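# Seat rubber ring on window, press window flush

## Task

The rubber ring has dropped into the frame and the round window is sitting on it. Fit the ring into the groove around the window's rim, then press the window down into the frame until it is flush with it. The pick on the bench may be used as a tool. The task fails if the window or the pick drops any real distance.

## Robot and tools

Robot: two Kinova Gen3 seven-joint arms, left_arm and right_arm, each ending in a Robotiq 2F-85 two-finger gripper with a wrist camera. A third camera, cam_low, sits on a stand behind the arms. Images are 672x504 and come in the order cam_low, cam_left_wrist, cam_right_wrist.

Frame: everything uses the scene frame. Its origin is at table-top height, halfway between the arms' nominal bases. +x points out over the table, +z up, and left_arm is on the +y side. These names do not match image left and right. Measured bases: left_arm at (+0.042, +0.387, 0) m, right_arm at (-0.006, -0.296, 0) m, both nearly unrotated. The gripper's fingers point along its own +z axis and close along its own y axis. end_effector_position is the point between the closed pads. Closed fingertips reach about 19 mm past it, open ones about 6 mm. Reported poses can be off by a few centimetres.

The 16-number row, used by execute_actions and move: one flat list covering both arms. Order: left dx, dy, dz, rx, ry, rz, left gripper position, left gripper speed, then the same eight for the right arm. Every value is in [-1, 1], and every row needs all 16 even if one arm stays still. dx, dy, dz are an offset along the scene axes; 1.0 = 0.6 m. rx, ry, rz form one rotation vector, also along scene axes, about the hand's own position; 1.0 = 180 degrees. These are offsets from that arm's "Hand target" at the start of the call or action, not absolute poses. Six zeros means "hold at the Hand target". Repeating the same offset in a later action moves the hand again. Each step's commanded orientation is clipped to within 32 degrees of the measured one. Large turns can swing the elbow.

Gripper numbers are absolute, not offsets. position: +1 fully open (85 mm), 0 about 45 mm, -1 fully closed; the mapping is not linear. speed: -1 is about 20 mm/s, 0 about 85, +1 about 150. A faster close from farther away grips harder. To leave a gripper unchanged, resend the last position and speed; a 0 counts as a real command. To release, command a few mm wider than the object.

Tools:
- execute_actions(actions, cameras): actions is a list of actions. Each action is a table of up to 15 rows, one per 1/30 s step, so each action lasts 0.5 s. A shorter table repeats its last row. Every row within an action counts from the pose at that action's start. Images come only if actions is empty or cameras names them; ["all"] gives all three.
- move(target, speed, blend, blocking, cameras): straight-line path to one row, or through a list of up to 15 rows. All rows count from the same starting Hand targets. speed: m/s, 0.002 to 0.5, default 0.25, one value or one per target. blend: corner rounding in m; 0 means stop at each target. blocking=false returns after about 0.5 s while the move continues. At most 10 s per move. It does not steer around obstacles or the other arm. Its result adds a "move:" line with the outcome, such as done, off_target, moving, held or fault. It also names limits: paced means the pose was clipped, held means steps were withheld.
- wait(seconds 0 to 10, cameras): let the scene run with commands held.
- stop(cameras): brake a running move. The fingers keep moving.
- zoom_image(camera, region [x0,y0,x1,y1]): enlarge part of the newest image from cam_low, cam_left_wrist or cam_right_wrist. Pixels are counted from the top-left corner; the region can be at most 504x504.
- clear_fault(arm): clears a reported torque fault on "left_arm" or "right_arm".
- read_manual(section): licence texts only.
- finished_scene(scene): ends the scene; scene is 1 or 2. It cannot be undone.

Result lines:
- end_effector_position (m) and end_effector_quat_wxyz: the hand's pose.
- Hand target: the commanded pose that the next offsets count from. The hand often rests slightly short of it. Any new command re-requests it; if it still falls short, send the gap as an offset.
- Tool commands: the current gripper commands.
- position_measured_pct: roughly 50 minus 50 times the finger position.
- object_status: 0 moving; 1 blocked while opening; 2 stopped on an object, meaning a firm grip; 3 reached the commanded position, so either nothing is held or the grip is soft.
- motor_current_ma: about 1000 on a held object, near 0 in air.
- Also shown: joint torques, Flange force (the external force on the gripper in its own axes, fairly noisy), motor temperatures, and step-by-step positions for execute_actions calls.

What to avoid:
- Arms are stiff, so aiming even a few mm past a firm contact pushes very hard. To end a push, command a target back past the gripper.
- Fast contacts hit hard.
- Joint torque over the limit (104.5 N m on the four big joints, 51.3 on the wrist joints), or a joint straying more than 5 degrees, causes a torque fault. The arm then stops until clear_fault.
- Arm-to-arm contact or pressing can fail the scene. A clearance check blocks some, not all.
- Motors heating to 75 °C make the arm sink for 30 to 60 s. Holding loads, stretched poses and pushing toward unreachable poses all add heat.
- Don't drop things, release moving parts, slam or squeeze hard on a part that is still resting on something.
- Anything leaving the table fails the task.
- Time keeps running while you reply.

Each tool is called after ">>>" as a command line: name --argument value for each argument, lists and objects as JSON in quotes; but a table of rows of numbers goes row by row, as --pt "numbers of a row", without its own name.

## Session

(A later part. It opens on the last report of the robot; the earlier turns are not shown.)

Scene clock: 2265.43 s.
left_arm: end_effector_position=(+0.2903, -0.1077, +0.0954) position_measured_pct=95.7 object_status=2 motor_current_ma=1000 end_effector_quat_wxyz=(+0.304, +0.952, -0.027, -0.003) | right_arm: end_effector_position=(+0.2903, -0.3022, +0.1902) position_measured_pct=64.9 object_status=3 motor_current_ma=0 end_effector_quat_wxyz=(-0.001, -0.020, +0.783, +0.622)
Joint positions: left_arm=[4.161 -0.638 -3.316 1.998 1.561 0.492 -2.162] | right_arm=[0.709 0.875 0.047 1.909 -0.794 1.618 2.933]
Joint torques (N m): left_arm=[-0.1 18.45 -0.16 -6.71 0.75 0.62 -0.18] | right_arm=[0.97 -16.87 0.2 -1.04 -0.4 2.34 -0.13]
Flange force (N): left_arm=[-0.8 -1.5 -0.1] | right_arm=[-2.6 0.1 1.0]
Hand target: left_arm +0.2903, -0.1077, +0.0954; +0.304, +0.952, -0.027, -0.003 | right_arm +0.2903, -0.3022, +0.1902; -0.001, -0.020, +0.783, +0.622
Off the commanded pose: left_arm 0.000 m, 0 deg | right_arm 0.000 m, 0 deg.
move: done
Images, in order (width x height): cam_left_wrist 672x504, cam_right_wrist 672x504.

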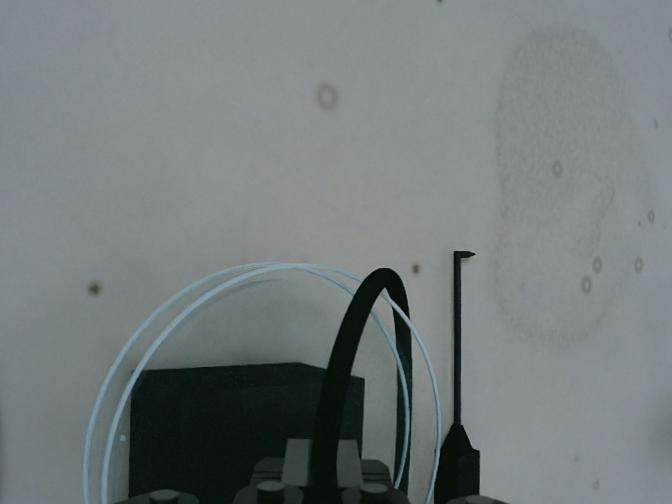

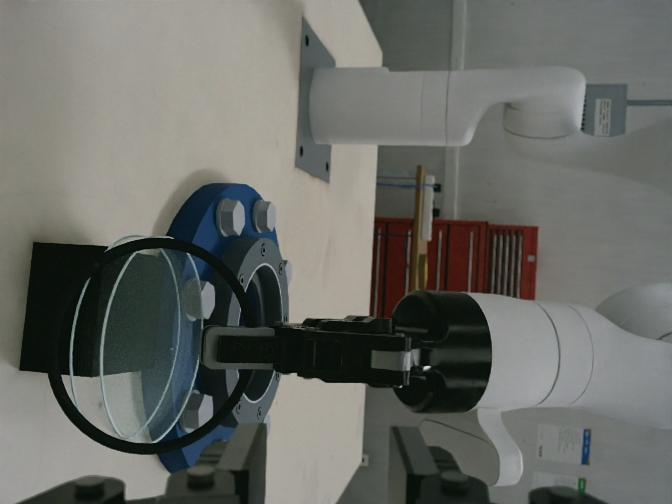

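>>> move --pt "0.0 -0.016 0.008 0 0 0 -0.97 -0.3 0 0 0 0 0 0 -0.3 0" --speed 0.05 --cameras '["cam_left_wrist","cam_right_wrist"]'

>>> zoom_image --camera "cam_right_wrist" --region '[20, 200, 300, 480]'

Scene clock: 2274.20 s.
left_arm: end_effector_position=(+0.2903, -0.1173, +0.1002) position_measured_pct=95.7 object_status=2 motor_current_ma=1000 end_effector_quat_wxyz=(+0.304, +0.952, -0.027, -0.003) | right_arm: end_effector_position=(+0.2903, -0.3022, +0.1902) position_measured_pct=64.9 object_status=3 motor_current_ma=0 end_effector_quat_wxyz=(-0.001, -0.020, +0.783, +0.622)
Joint positions: left_arm=[4.178 -0.637 -3.319 1.971 1.517 0.488 -2.097] | right_arm=[0.709 0.875 0.047 1.909 -0.794 1.618 2.933]
Joint torques (N m): left_arm=[-0.01 18.73 -0.16 -6.91 0.66 0.55 0.04] | right_arm=[0.98 -16.91 0.09 -1.02 -0.38 2.28 -0.14]
Flange force (N): left_arm=[-1.5 -3.4 0.9] | right_arm=[-2.7 0.0 0.8]
Hand target: left_arm +0.2903, -0.1173, +0.1002; +0.304, +0.952, -0.027, -0.003 | right_arm +0.2903, -0.3022, +0.1902; -0.001, -0.020, +0.783, +0.622
Off the commanded pose: left_arm 0.000 m, 0 deg | right_arm 0.000 m, 0 deg.
move: done
Images, in order (width x height): cam_left_wrist 672x504, cam_right_wrist 672x504.

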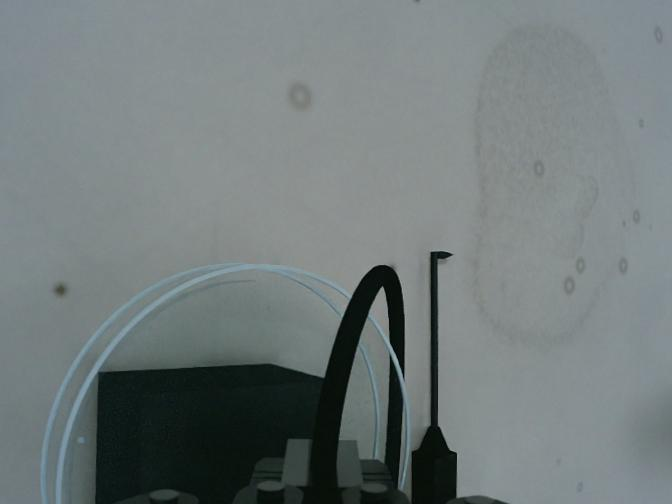

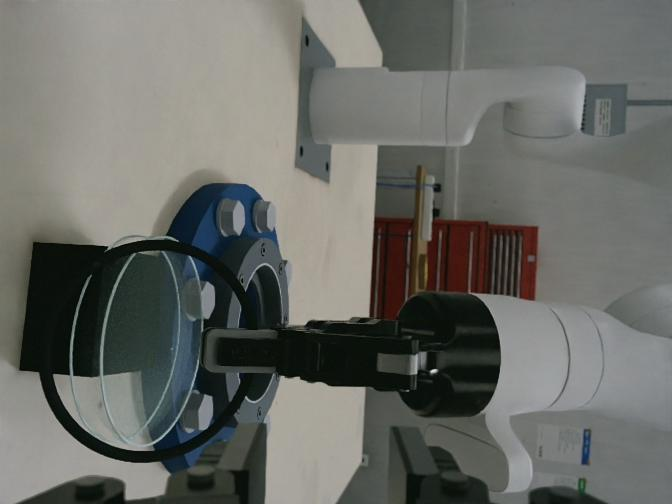

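Scaled by 1.800.

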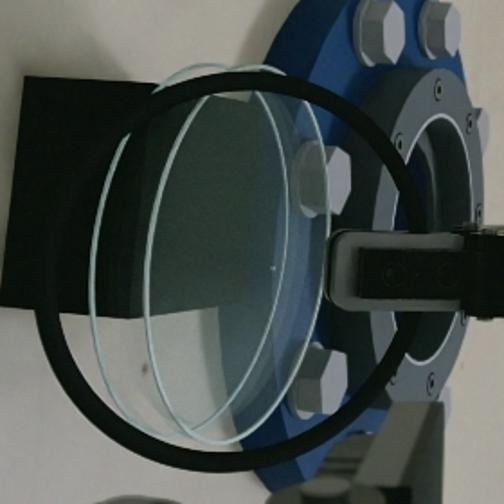

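>>> move --pt "0.0 0 0.012 0 0 0 -0.97 -0.3 0 0 0 0 0 0 -0.3 0" --pt "0.0 0.016 0.012 0 0 0 -0.97 -0.3 0 0 0 0 0 0 -0.3 0" --speed 0.04 --cameras '["cam_left_wrist","cam_right_wrist"]'

>>> zoom_image --camera "cam_right_wrist" --region '[20, 200, 300, 480]'

Scene clock: 2281.70 s.
left_arm: end_effector_position=(+0.2903, -0.1077, +0.1074) position_measured_pct=95.7 object_status=2 motor_current_ma=1000 end_effector_quat_wxyz=(+0.304, +0.952, -0.027, -0.003) | right_arm: end_effector_position=(+0.2903, -0.3022, +0.1902) position_measured_pct=64.9 object_status=3 motor_current_ma=0 end_effector_quat_wxyz=(-0.001, -0.020, +0.783, +0.622)
Joint positions: left_arm=[4.169 -0.611 -3.327 1.991 1.497 0.497 -2.091] | right_arm=[0.709 0.875 0.047 1.909 -0.794 1.618 2.933]
Joint torques (N m): left_arm=[-0.1 18.38 -0.18 -7.21 0.61 0.53 -0.25] | right_arm=[0.99 -16.84 0.05 -1.12 -0.4 2.31 -0.16]
Flange force (N): left_arm=[-1.7 -2.4 0.3] | right_arm=[-2.3 0.2 1.1]
Hand target: left_arm +0.2903, -0.1077, +0.1074; +0.304, +0.952, -0.027, -0.003 | right_arm +0.2903, -0.3022, +0.1902; -0.001, -0.020, +0.783, +0.622
Off the commanded pose: left_arm 0.000 m, 0 deg | right_arm 0.000 m, 0 deg.
move: done
Images, in order (width x height): cam_left_wrist 672x504, cam_right_wrist 672x504.

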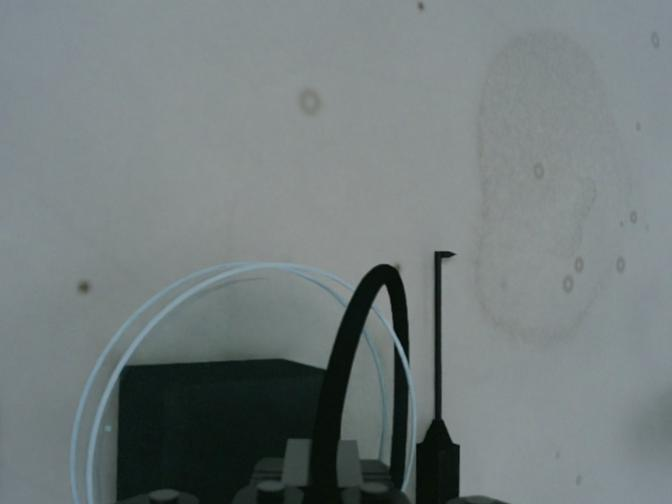

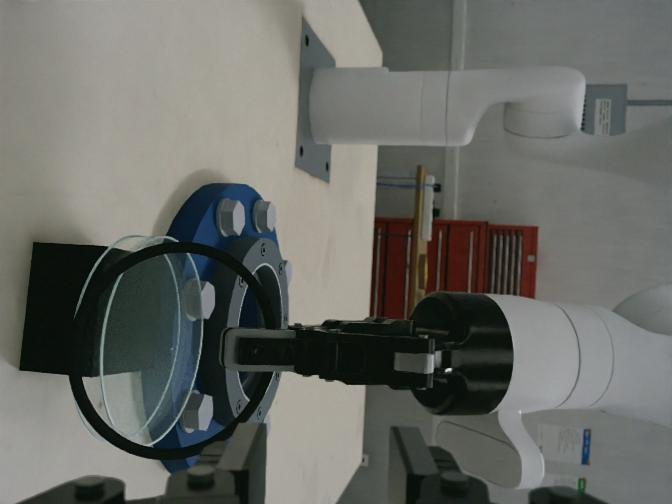

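Scaled by 1.800.

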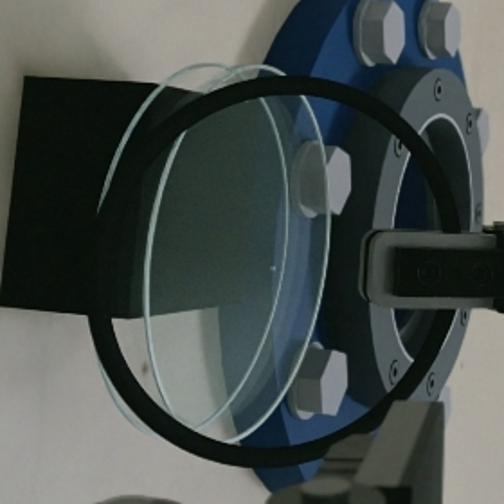

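>>> move --pt "0.0 0.0 0.0042 0 0 0 -0.97 -0.3 0 0 0 0 0 0 -0.3 0" --pt "0.0 0.012 0.0042 0 0 0 -0.97 -0.3 0 0 0 0 0 0 -0.3 0" --speed 0.03 --cameras '["cam_left_wrist","cam_right_wrist"]'

>>> zoom_image --camera "cam_right_wrist" --region '[20, 200, 300, 480]'

Scene clock: 2288.07 s.
left_arm: end_effector_position=(+0.2903, -0.1005, +0.1100) position_measured_pct=95.7 object_status=2 motor_current_ma=1000 end_effector_quat_wxyz=(+0.304, +0.952, -0.027, -0.003) | right_arm: end_effector_position=(+0.2903, -0.3022, +0.1902) position_measured_pct=64.9 object_status=3 motor_current_ma=0 end_effector_quat_wxyz=(-0.001, -0.020, +0.783, +0.622)
Joint positions: left_arm=[4.161 -0.598 -3.329 2.008 1.496 0.503 -2.102] | right_arm=[0.709 0.875 0.047 1.909 -0.794 1.618 2.933]
Joint torques (N m): left_arm=[-0.05 18.07 -0.24 -7.15 0.86 0.53 -0.31] | right_arm=[0.92 -16.84 0.1 -1.08 -0.4 2.31 -0.15]
Flange force (N): left_arm=[-0.7 -1.0 -0.7] | right_arm=[-2.4 0.2 0.9]
Hand target: left_arm +0.2903, -0.1005, +0.1100; +0.304, +0.952, -0.027, -0.003 | right_arm +0.2903, -0.3022, +0.1902; -0.001, -0.020, +0.783, +0.622
Off the commanded pose: left_arm 0.000 m, 0 deg | right_arm 0.000 m, 0 deg.
move: done
Images, in order (width x height): cam_left_wrist 672x504, cam_right_wrist 672x504.

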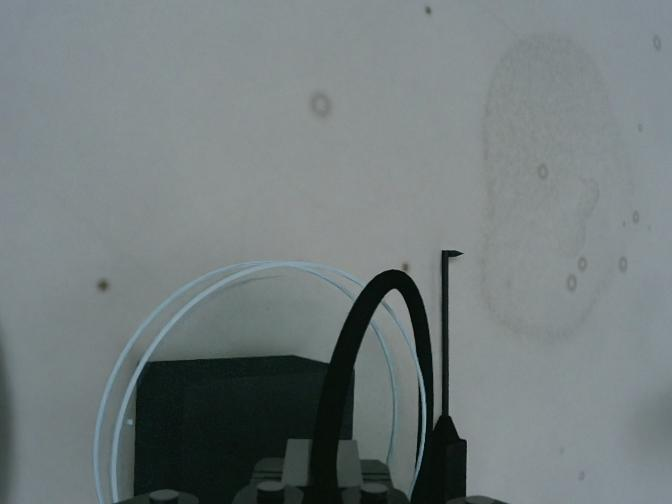

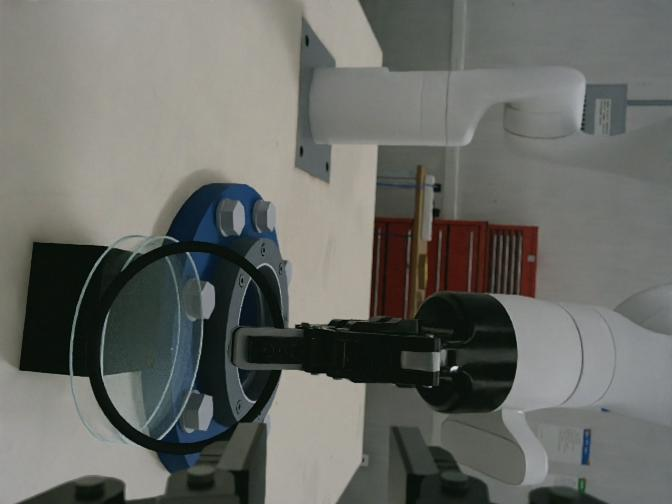

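Scaled by 1.800.

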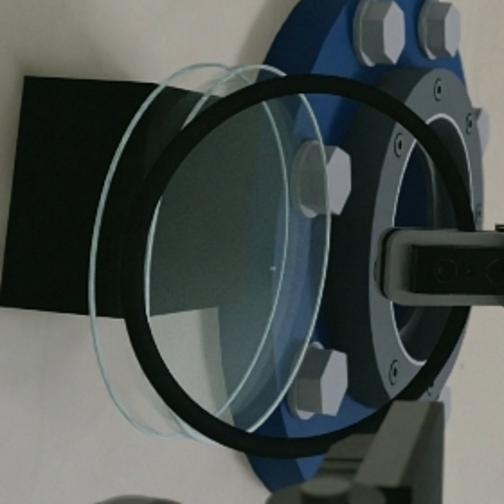

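>>> move --pt "0.0 -0.006 0.0 0 0 0 -0.97 -0.3 0 0 0 0 0 0 -0.3 0" --pt "0.0 -0.006 -0.006 0 0 0 -0.97 -0.3 0 0 0 0 0 0 -0.3 0" --pt "0.0 0.007 -0.006 0 0 0 -0.97 -0.3 0 0 0 0 0 0 -0.3 0" --speed 0.03 --cameras '["cam_left_wrist","cam_right_wrist"]'

>>> zoom_image --camera "cam_right_wrist" --region '[20, 200, 300, 480]'

Scene clock: 2296.23 s.
left_arm: end_effector_position=(+0.2903, -0.0963, +0.1064) position_measured_pct=95.7 object_status=2 motor_current_ma=1000 end_effector_quat_wxyz=(+0.304, +0.952, -0.027, -0.003) | right_arm: end_effector_position=(+0.2903, -0.3022, +0.1902) position_measured_pct=64.9 object_status=3 motor_current_ma=0 end_effector_quat_wxyz=(-0.001, -0.020, +0.783, +0.622)
Joint positions: left_arm=[4.152 -0.602 -3.326 2.021 1.522 0.503 -2.139] | right_arm=[0.709 0.875 0.047 1.909 -0.794 1.618 2.933]
Joint torques (N m): left_arm=[-0.02 17.97 -0.2 -6.69 0.65 0.64 -0.17] | right_arm=[0.95 -16.85 0.09 -1.06 -0.37 2.31 -0.15]
Flange force (N): left_arm=[-1.1 -2.0 0.6] | right_arm=[-2.5 0.1 1.0]
Hand target: left_arm +0.2903, -0.0963, +0.1064; +0.304, +0.952, -0.027, -0.003 | right_arm +0.2903, -0.3022, +0.1902; -0.001, -0.020, +0.783, +0.622
Off the commanded pose: left_arm 0.000 m, 0 deg | right_arm 0.000 m, 0 deg.
move: done
Images, in order (width x height): cam_left_wrist 672x504, cam_right_wrist 672x504.

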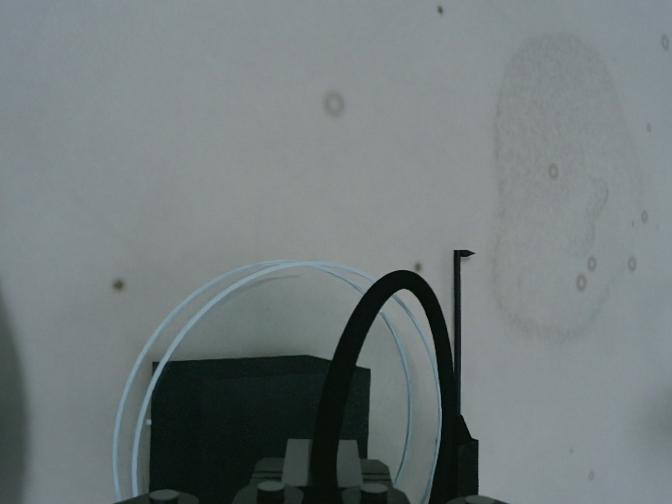

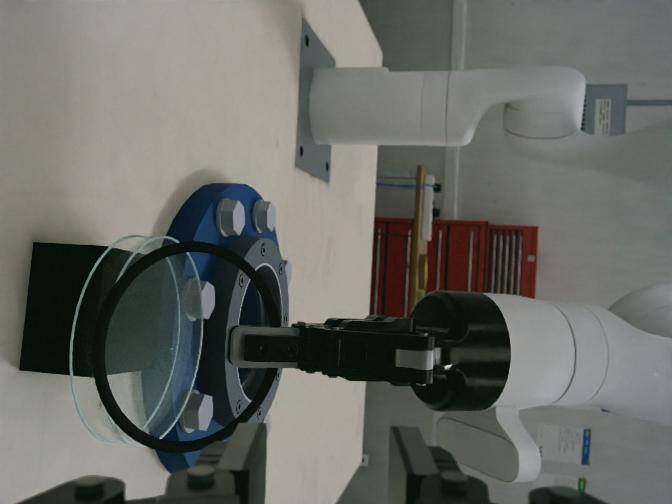

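Scaled by 1.800.

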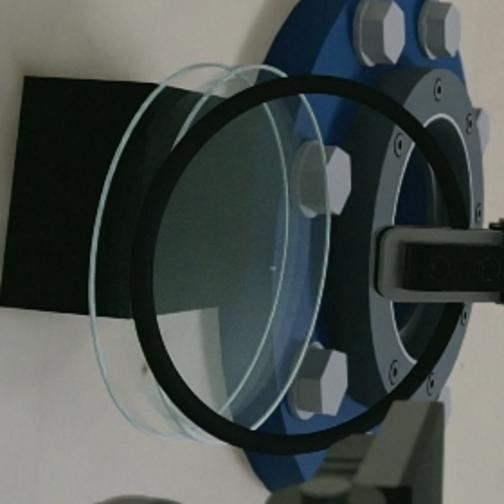

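>>> zoom_image --camera "cam_left_wrist" --region '[340, 250, 500, 504]'

Scaled by 1.984.

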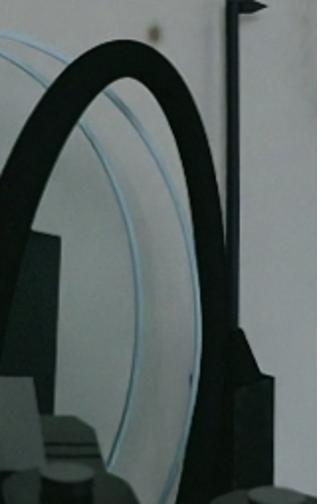

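>>> move --pt "0.0 -0.008 0.0 0 0 0 -0.97 -0.3 0 0 0 0 0 0 -0.3 0" --pt "0.0 -0.008 -0.0117 0 0 0 -0.97 -0.3 0 0 0 0 0 0 -0.3 0" --pt "0.0 0.001 -0.0117 0 0 0 -0.97 -0.3 0 0 0 0 0 0 -0.3 0" --speed 0.03 --cameras '["cam_left_wrist","cam_right_wrist"]'

>>> zoom_image --camera "cam_right_wrist" --region '[20, 200, 300, 480]'

>>> zoom_image --camera "cam_left_wrist" --region '[340, 250, 500, 504]'

Scene clock: 2316.20 s.
left_arm: end_effector_position=(+0.2903, -0.0957, +0.0993) position_measured_pct=95.7 object_status=2 motor_current_ma=1000 end_effector_quat_wxyz=(+0.304, +0.952, -0.027, -0.003) | right_arm: end_effector_position=(+0.2903, -0.3022, +0.1902) position_measured_pct=64.9 object_status=3 motor_current_ma=0 end_effector_quat_wxyz=(-0.001, -0.020, +0.783, +0.622)
Joint positions: left_arm=[4.146 -0.617 -3.32 2.027 1.561 0.501 -2.183] | right_arm=[0.709 0.875 0.047 1.909 -0.794 1.618 2.933]
Joint torques (N m): left_arm=[-0.1 17.99 -0.11 -6.59 0.55 0.68 -0.03] | right_arm=[0.96 -16.88 0.14 -1.06 -0.34 2.33 -0.17]
Flange force (N): left_arm=[-2.0 -3.3 1.0] | right_arm=[-2.5 0.1 1.1]
Hand target: left_arm +0.2903, -0.0957, +0.0993; +0.304, +0.952, -0.027, -0.003 | right_arm +0.2903, -0.3022, +0.1902; -0.001, -0.020, +0.783, +0.622
Off the commanded pose: left_arm 0.000 m, 0 deg | right_arm 0.000 m, 0 deg.
move: done
Images, in order (width x height): cam_left_wrist 672x504, cam_right_wrist 672x504.

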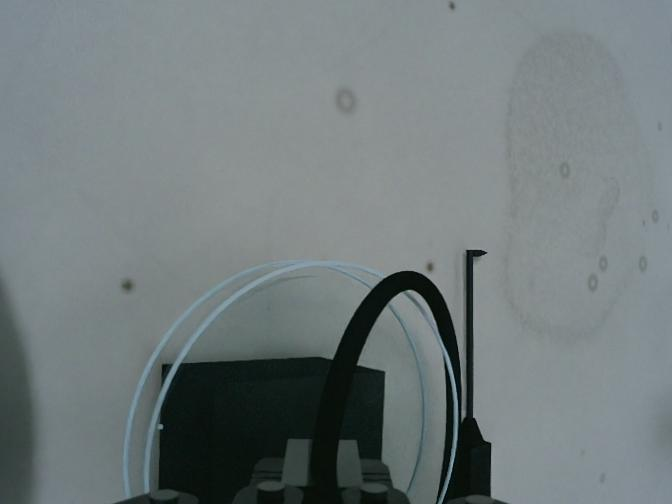

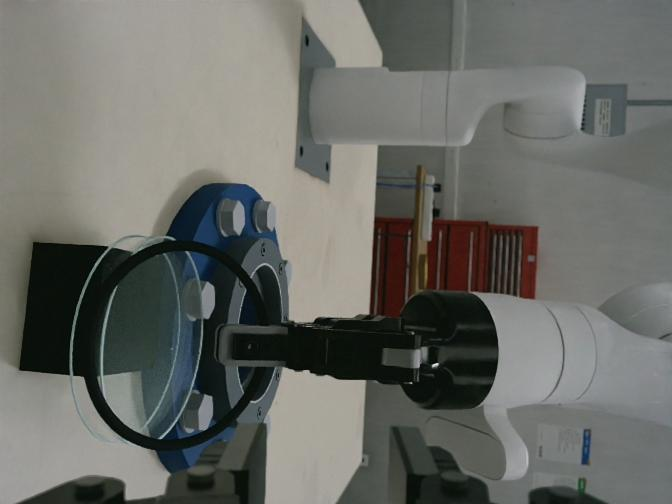

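Scaled by 1.800.

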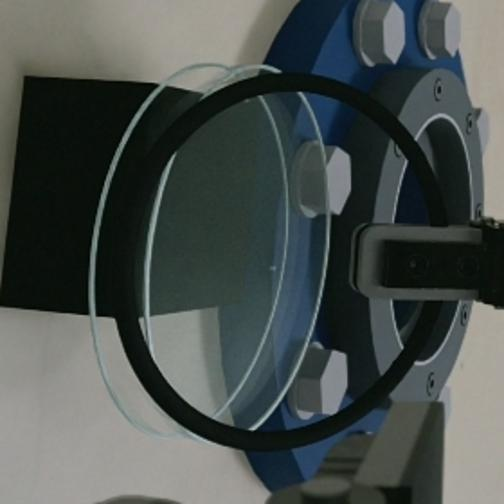

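Scaled by 1.984.

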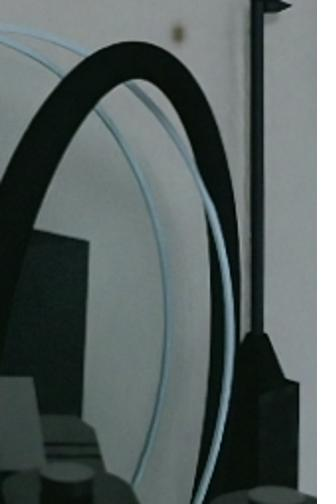

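>>> move --pt "0.0 -0.005 0.0 0 0 0 -0.97 -0.3 0 0 0 0 0 0 -0.3 0" --pt "0.0 -0.005 -0.0065 0 0 0 -0.97 -0.3 0 0 0 0 0 0 -0.3 0" --pt "0.0 0.003 -0.0065 0 0 0 -0.97 -0.3 0 0 0 0 0 0 -0.3 0" --speed 0.03 --cameras '["cam_left_wrist","cam_right_wrist"]'

>>> zoom_image --camera "cam_right_wrist" --region '[20, 200, 300, 480]'

>>> zoom_image --camera "cam_left_wrist" --region '[340, 250, 500, 504]'

Scene clock: 2324.03 s.
left_arm: end_effector_position=(+0.2903, -0.0939, +0.0954) position_measured_pct=95.7 object_status=2 motor_current_ma=1000 end_effector_quat_wxyz=(+0.304, +0.952, -0.027, -0.003) | right_arm: end_effector_position=(+0.2903, -0.3022, +0.1902) position_measured_pct=64.9 object_status=3 motor_current_ma=0 end_effector_quat_wxyz=(-0.001, -0.020, +0.783, +0.622)
Joint positions: left_arm=[4.142 -0.625 -3.318 2.034 1.586 0.502 -2.213] | right_arm=[0.709 0.875 0.047 1.909 -0.794 1.618 2.933]
Joint torques (N m): left_arm=[-0.07 18.1 -0.18 -6.43 0.51 0.68 -0.37] | right_arm=[0.94 -16.93 0.12 -1.07 -0.38 2.28 -0.19]
Flange force (N): left_arm=[-1.0 -1.3 0.5] | right_arm=[-2.4 -0.1 0.9]
Hand target: left_arm +0.2903, -0.0939, +0.0954; +0.304, +0.952, -0.027, -0.003 | right_arm +0.2903, -0.3022, +0.1902; -0.001, -0.020, +0.783, +0.622
Off the commanded pose: left_arm 0.000 m, 0 deg | right_arm 0.000 m, 0 deg.
move: done
Images, in order (width x height): cam_left_wrist 672x504, cam_right_wrist 672x504.

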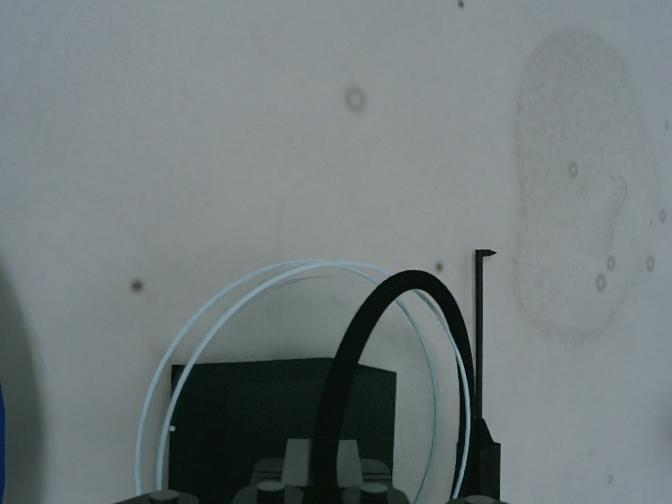

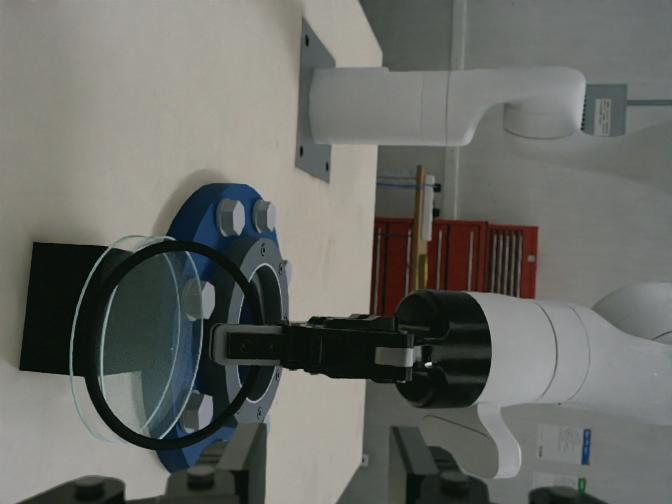

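Scaled by 1.800.

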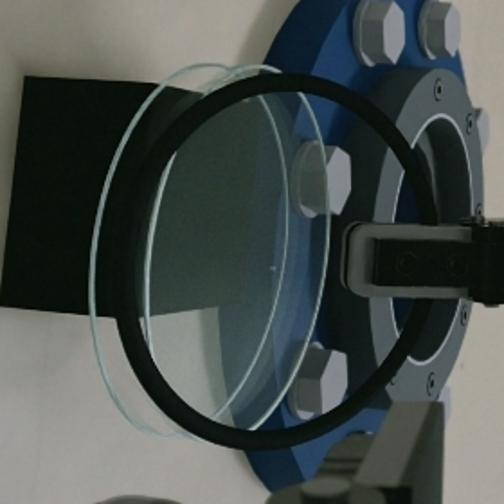

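Scaled by 1.984.

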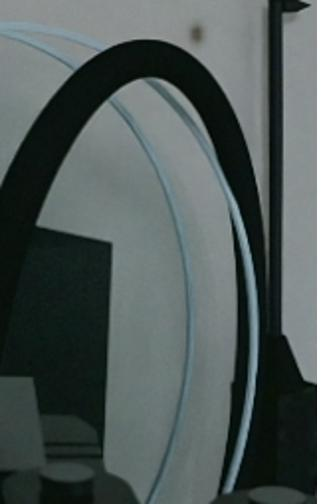

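>>> move --pt "0.0 0.008 -0.003 0 0 0 -0.97 -0.3 0 0 0 0 0 0 -0.3 0" --speed 0.03 --cameras '["cam_left_wrist","cam_right_wrist"]'

>>> zoom_image --camera "cam_right_wrist" --region '[20, 200, 300, 480]'

>>> zoom_image --camera "cam_left_wrist" --region '[340, 250, 500, 504]'

Scene clock: 2332.03 s.
left_arm: end_effector_position=(+0.2903, -0.0891, +0.0936) position_measured_pct=95.7 object_status=2 motor_current_ma=1000 end_effector_quat_wxyz=(+0.304, +0.952, -0.027, -0.003) | right_arm: end_effector_position=(+0.2903, -0.3022, +0.1902) position_measured_pct=64.9 object_status=3 motor_current_ma=0 end_effector_quat_wxyz=(-0.001, -0.020, +0.783, +0.622)
Joint positions: left_arm=[4.134 -0.624 -3.318 2.047 1.603 0.506 -2.241] | right_arm=[0.709 0.875 0.047 1.909 -0.794 1.618 2.933]
Joint torques (N m): left_arm=[-0.03 17.97 -0.15 -6.38 0.62 0.78 -0.37] | right_arm=[0.98 -16.8 0.13 -1.06 -0.37 2.31 -0.14]
Flange force (N): left_arm=[-0.7 -0.9 0.0] | right_arm=[-2.5 0.3 1.0]
Hand target: left_arm +0.2902, -0.0891, +0.0936; +0.304, +0.952, -0.027, -0.003 | right_arm +0.2903, -0.3022, +0.1902; -0.001, -0.020, +0.783, +0.622
Off the commanded pose: left_arm 0.000 m, 0 deg | right_arm 0.000 m, 0 deg.
move: done
Images, in order (width x height): cam_left_wrist 672x504, cam_right_wrist 672x504.

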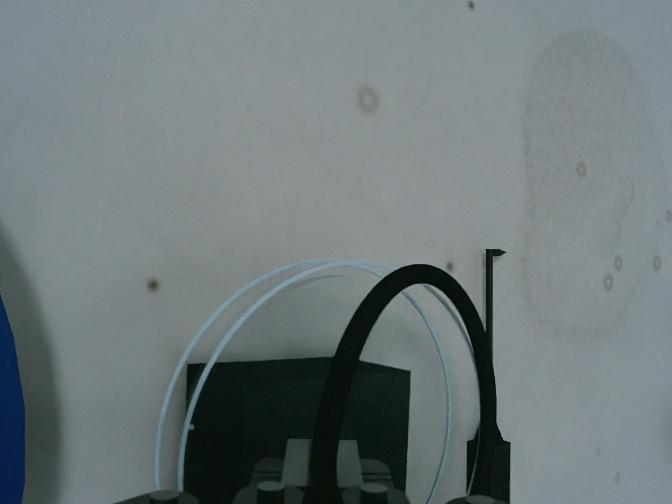

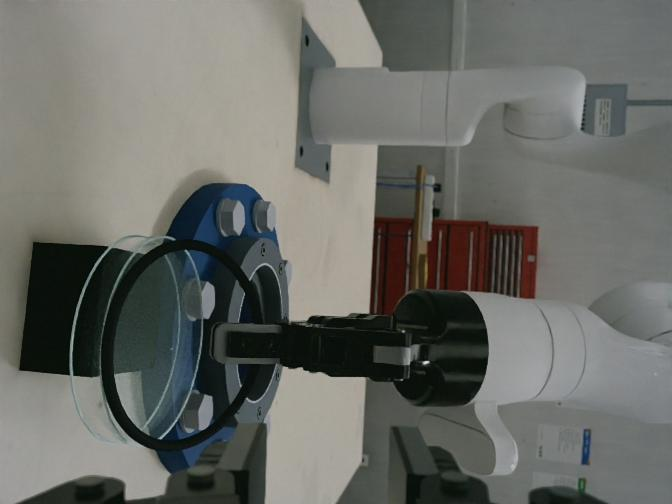

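Scaled by 1.800.

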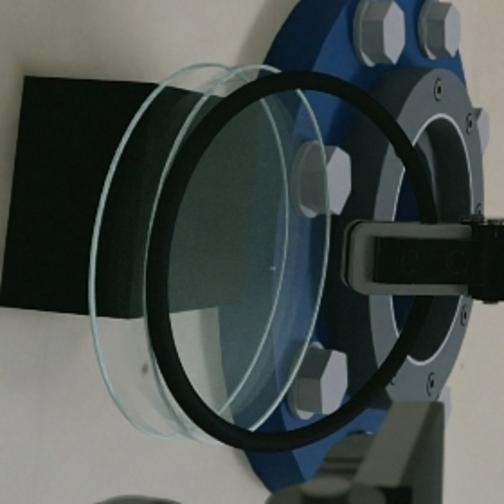

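Scaled by 1.984.

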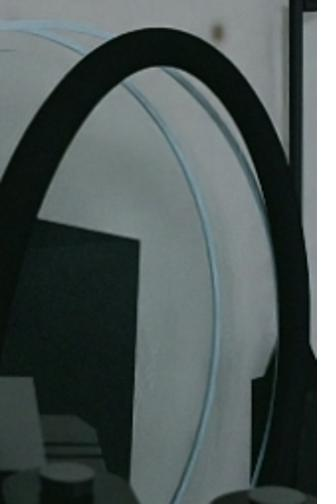

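>>> move --pt "0.0 -0.022 0.002 0 0 0 -0.97 -0.3 0 0 0 0 0 0 -0.3 0" --pt "0.0 -0.022 -0.008 0 0 0 -0.97 -0.3 0 0 0 0 0 0 -0.3 0" --speed 0.03 --cameras '["cam_left_wrist","cam_right_wrist"]'

>>> zoom_image --camera "cam_right_wrist" --region '[20, 200, 300, 480]'

>>> move --pt "0.0 0.011 0 0 0 0 -0.97 -0.3 0 0 0 0 0 0 -0.3 0" --speed 0.03 --cameras '["cam_left_wrist","cam_right_wrist"]'

>>> zoom_image --camera "cam_right_wrist" --region '[20, 200, 300, 480]'

Scene clock: 2341.43 s.
left_arm: end_effector_position=(+0.2903, -0.1023, +0.0889) position_measured_pct=95.7 object_status=2 motor_current_ma=1000 end_effector_quat_wxyz=(+0.304, +0.952, -0.027, -0.003) | right_arm: end_effector_position=(+0.2903, -0.3022, +0.1902) position_measured_pct=64.9 object_status=3 motor_current_ma=0 end_effector_quat_wxyz=(-0.001, -0.020, +0.783, +0.622)
Joint positions: left_arm=[4.15 -0.648 -3.312 2.015 1.607 0.495 -2.221] | right_arm=[0.709 0.875 0.047 1.909 -0.794 1.618 2.933]
Joint torques (N m): left_arm=[-0.1 18.49 -0.16 -6.53 0.6 0.73 -0.16] | right_arm=[0.99 -16.81 0.19 -1.11 -0.38 2.31 -0.16]
Flange force (N): left_arm=[-1.5 -2.4 0.6] | right_arm=[-2.4 0.3 1.2]
Hand target: left_arm +0.2903, -0.1023, +0.0888; +0.304, +0.952, -0.027, -0.003 | right_arm +0.2903, -0.3022, +0.1902; -0.001, -0.020, +0.783, +0.622
Off the commanded pose: left_arm 0.000 m, 0 deg | right_arm 0.000 m, 0 deg.
move: done
Images, in order (width x height): cam_left_wrist 672x504, cam_right_wrist 672x504.

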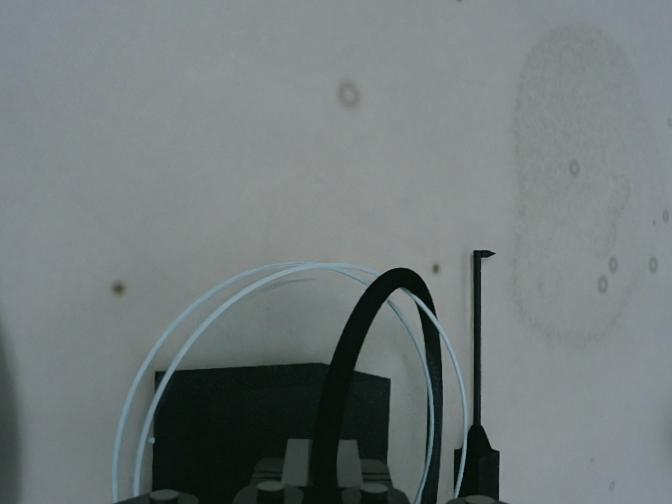

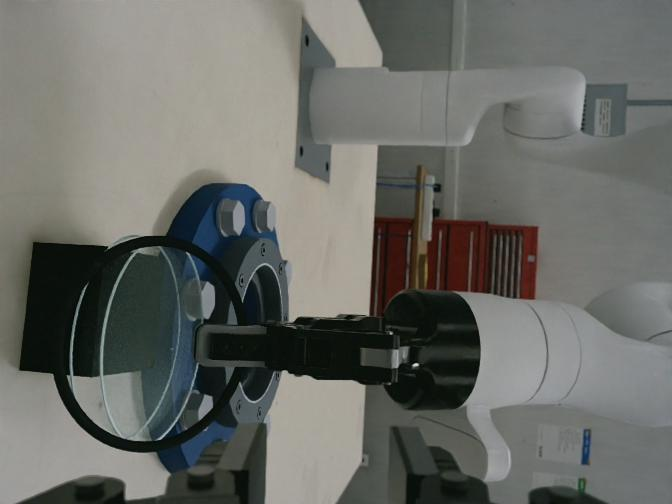

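Scaled by 1.800.

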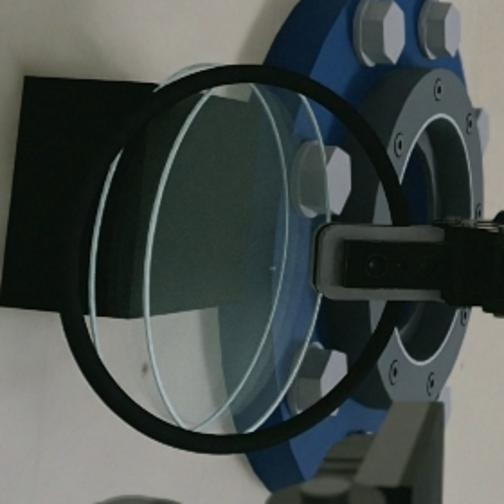

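Scene clock: 2342.20 s.
left_arm: end_effector_position=(+0.2903, -0.0957, +0.0888) position_measured_pct=95.7 object_status=2 motor_current_ma=1000 end_effector_quat_wxyz=(+0.304, +0.952, -0.027, -0.003) | right_arm: end_effector_position=(+0.2903, -0.3022, +0.1902) position_measured_pct=64.9 object_status=3 motor_current_ma=0 end_effector_quat_wxyz=(-0.001, -0.020, +0.783, +0.622)
Joint positions: left_arm=[4.142 -0.642 -3.314 2.032 1.619 0.5 -2.245] | right_arm=[0.709 0.875 0.047 1.909 -0.794 1.618 2.933]
Joint torques (N m): left_arm=[-0.09 18.21 -0.13 -6.37 0.49 0.76 0.01] | right_arm=[0.93 -16.8 0.11 -1.04 -0.34 2.29 -0.16]
Flange force (N): left_arm=[-2.3 -3.8 1.4] | right_arm=[-2.5 0.3 0.9]
Hand target: left_arm +0.2903, -0.0957, +0.0888; +0.304, +0.952, -0.027, -0.003 | right_arm +0.2903, -0.3022, +0.1902; -0.001, -0.020, +0.783, +0.622
Off the commanded pose: left_arm 0.000 m, 0 deg | right_arm 0.000 m, 0 deg.
move: done
Images, in order (width x height): cam_left_wrist 672x504, cam_right_wrist 672x504.

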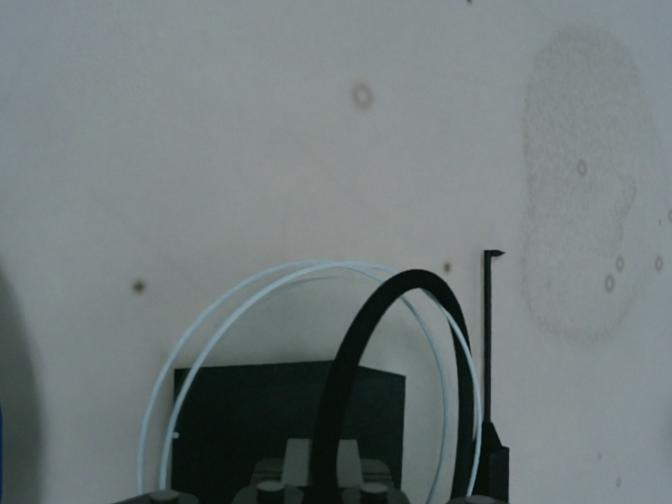

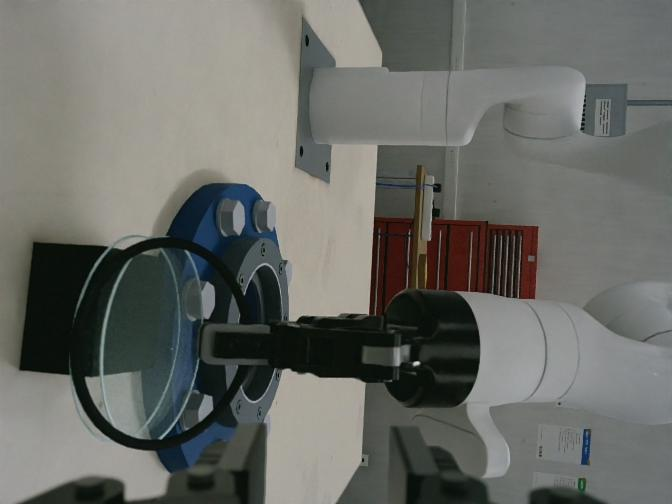

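Scaled by 1.800.

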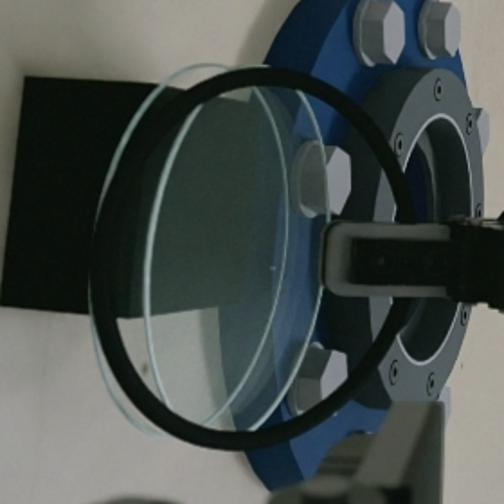

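>>> move --pt "0.0 0.003 0 0 0 0 -0.97 -0.3 -0.0072 0.0703 -0.12 0 0 0 -0.3 0" --pt "0.0 0.003 0 0 0 0 -0.97 -0.3 -0.0072 0.0703 -0.1953 0 0 0 -0.3 0" --speed 0.06 --cameras '["all"]'

>>> zoom_image --camera "cam_low" --region '[210, 220, 290, 300]'

Scene clock: 2353.80 s.
left_arm: end_effector_position=(+0.2903, -0.0939, +0.0888) position_measured_pct=95.7 object_status=2 motor_current_ma=1000 end_effector_quat_wxyz=(+0.304, +0.952, -0.027, -0.003) | right_arm: end_effector_position=(+0.2860, -0.2600, +0.0730) position_measured_pct=64.9 object_status=3 motor_current_ma=0 end_effector_quat_wxyz=(-0.001, -0.020, +0.783, +0.622)
Joint positions: left_arm=[4.139 -0.64 -3.314 2.037 1.622 0.502 -2.252] | right_arm=[0.667 1.148 0.006 1.938 -0.87 1.381 3.125]
Joint torques (N m): left_arm=[-0.11 18.19 -0.16 -6.37 0.57 0.75 -0.17] | right_arm=[0.97 -17.42 -0.46 1.38 0.12 2.35 -0.14]
Flange force (N): left_arm=[-1.6 -2.4 0.7] | right_arm=[-2.3 -0.4 1.7]
Hand target: left_arm +0.2903, -0.0939, +0.0888; +0.304, +0.952, -0.027, -0.003 | right_arm +0.2860, -0.2600, +0.0730; -0.001, -0.020, +0.783, +0.622
Off the commanded pose: left_arm 0.000 m, 0 deg | right_arm 0.000 m, 0 deg.
move: done

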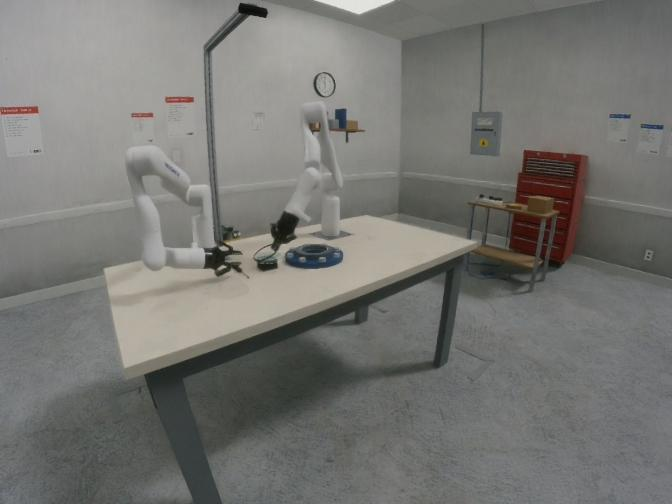

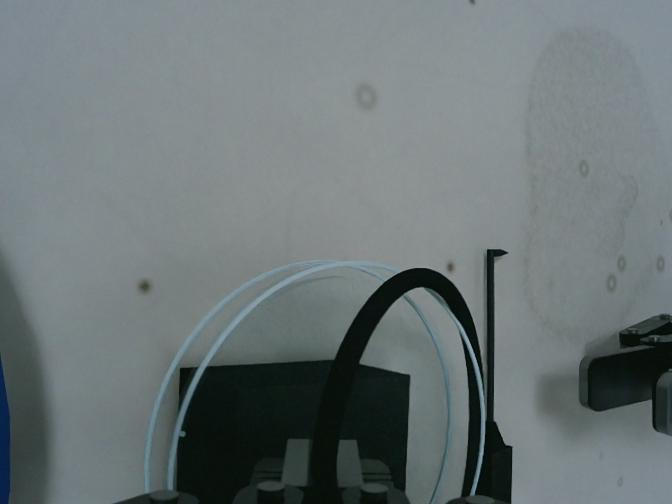

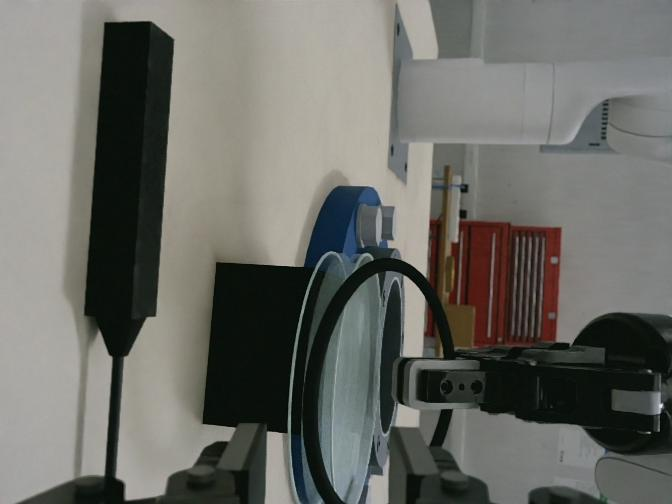

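Scaled by 6.300 from the camera's 672x504 image, which has a finer 960x720 frame.

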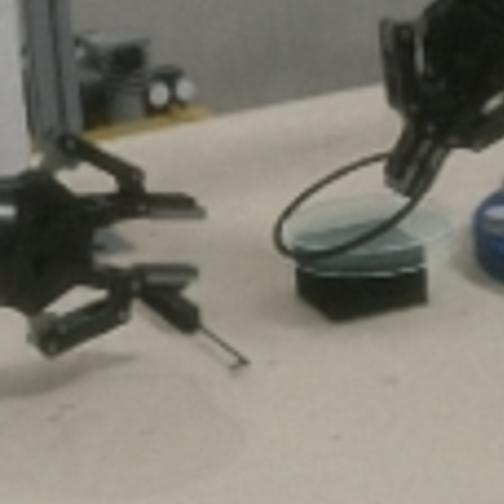

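>>> move --pt "0.0 0.0 0 0 0 0 -0.97 -0.3 -0.12 0.0 0.15 -0.427 0 0 0.3 0" --speed 0.12 --cameras '["cam_right_wrist"]'

Scene clock: 2400.23 s.
left_arm: end_effector_position=(+0.2903, -0.0939, +0.0888) position_measured_pct=95.7 object_status=2 motor_current_ma=1000 end_effector_quat_wxyz=(+0.304, +0.952, -0.027, -0.003) | right_arm: end_effector_position=(+0.2140, -0.2600, +0.1630) position_measured_pct=35.1 object_status=3 motor_current_ma=0 end_effector_quat_wxyz=(-0.013, -0.015, +1.000, +0.000)
Joint positions: left_arm=[4.139 -0.64 -3.314 2.037 1.622 0.502 -2.252] | right_arm=[-0.394 0.035 0.14 2.362 -0.018 0.77 1.355]
Joint torques (N m): left_arm=[-0.1 18.15 -0.11 -6.4 0.59 0.76 -0.17] | right_arm=[0.99 -6.37 1.06 -5.77 0.25 -0.4 -0.3]
Flange force (N): left_arm=[-1.5 -2.3 0.4] | right_arm=[0.6 3.1 -3.0]
Hand target: left_arm +0.2903, -0.0939, +0.0888; +0.304, +0.952, -0.027, -0.003 | right_arm +0.2140, -0.2600, +0.1630; -0.013, -0.015, +1.000, +0.000
Off the commanded pose: left_arm 0.000 m, 0 deg | right_arm 0.000 m, 0 deg.
move: done
Images, in order (width x height): cam_right_wrist 672x504.

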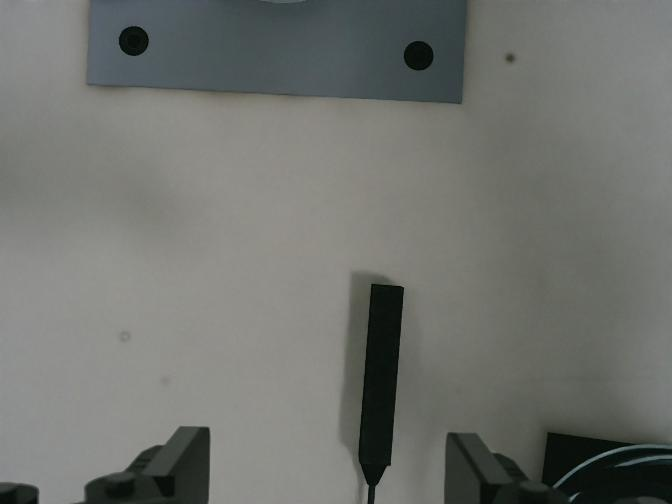

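>>> move --pt "0 0 0 0 0 0 -0.97 -0.3 0.004 0.035 -0.18 0 0 0 0.0 0" --pt "0 0 0 0 0 0 -0.97 -0.3 0.004 0.035 -0.235 0 0 0 0.0 0" --pt "0 0 0 0 0 0 -0.97 -0.3 0.004 0.035 -0.235 0 0 0 -0.9 -1" --speed 0.08 --cameras '["cam_right_wrist"]'

Scene clock: 2412.83 s.
left_arm: end_effector_position=(+0.2903, -0.0939, +0.0888) position_measured_pct=95.7 object_status=2 motor_current_ma=1000 end_effector_quat_wxyz=(+0.304, +0.952, -0.027, -0.003) | right_arm: end_effector_position=(+0.2164, -0.2390, +0.0220) position_measured_pct=84.8 object_status=0 motor_current_ma=1000 end_effector_quat_wxyz=(-0.013, -0.015, +1.000, +0.000)
Joint positions: left_arm=[4.139 -0.64 -3.314 2.037 1.622 0.502 -2.252] | right_arm=[-0.348 0.535 0.009 2.539 -0.149 0.093 1.404]
Joint torques (N m): left_arm=[-0.1 18.16 -0.09 -6.36 0.57 0.78 -0.17] | right_arm=[0.93 -5.59 1.16 -1.3 0.24 -1.23 -0.14]
Flange force (N): left_arm=[-1.5 -2.3 0.6] | right_arm=[2.4 3.7 -26.9]
Hand target: left_arm +0.2903, -0.0939, +0.0888; +0.304, +0.952, -0.027, -0.003 | right_arm +0.2164, -0.2390, +0.0220; -0.013, -0.015, +1.000, +0.000
Off the commanded pose: left_arm 0.000 m, 0 deg | right_arm 0.000 m, 0 deg.
move: done
Images, in order (width x height): cam_right_wrist 672x504.

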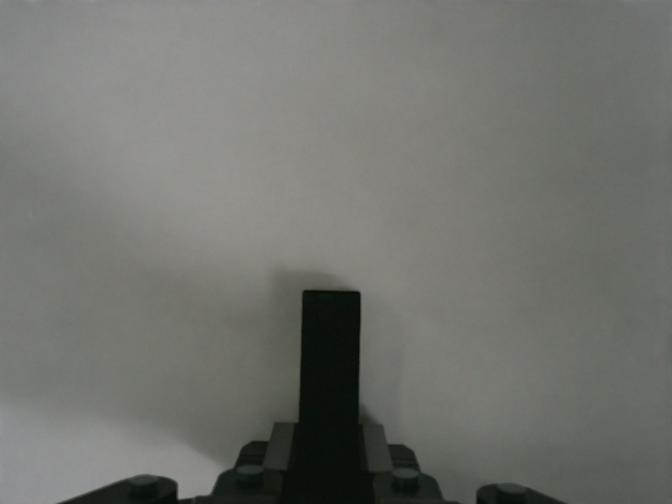

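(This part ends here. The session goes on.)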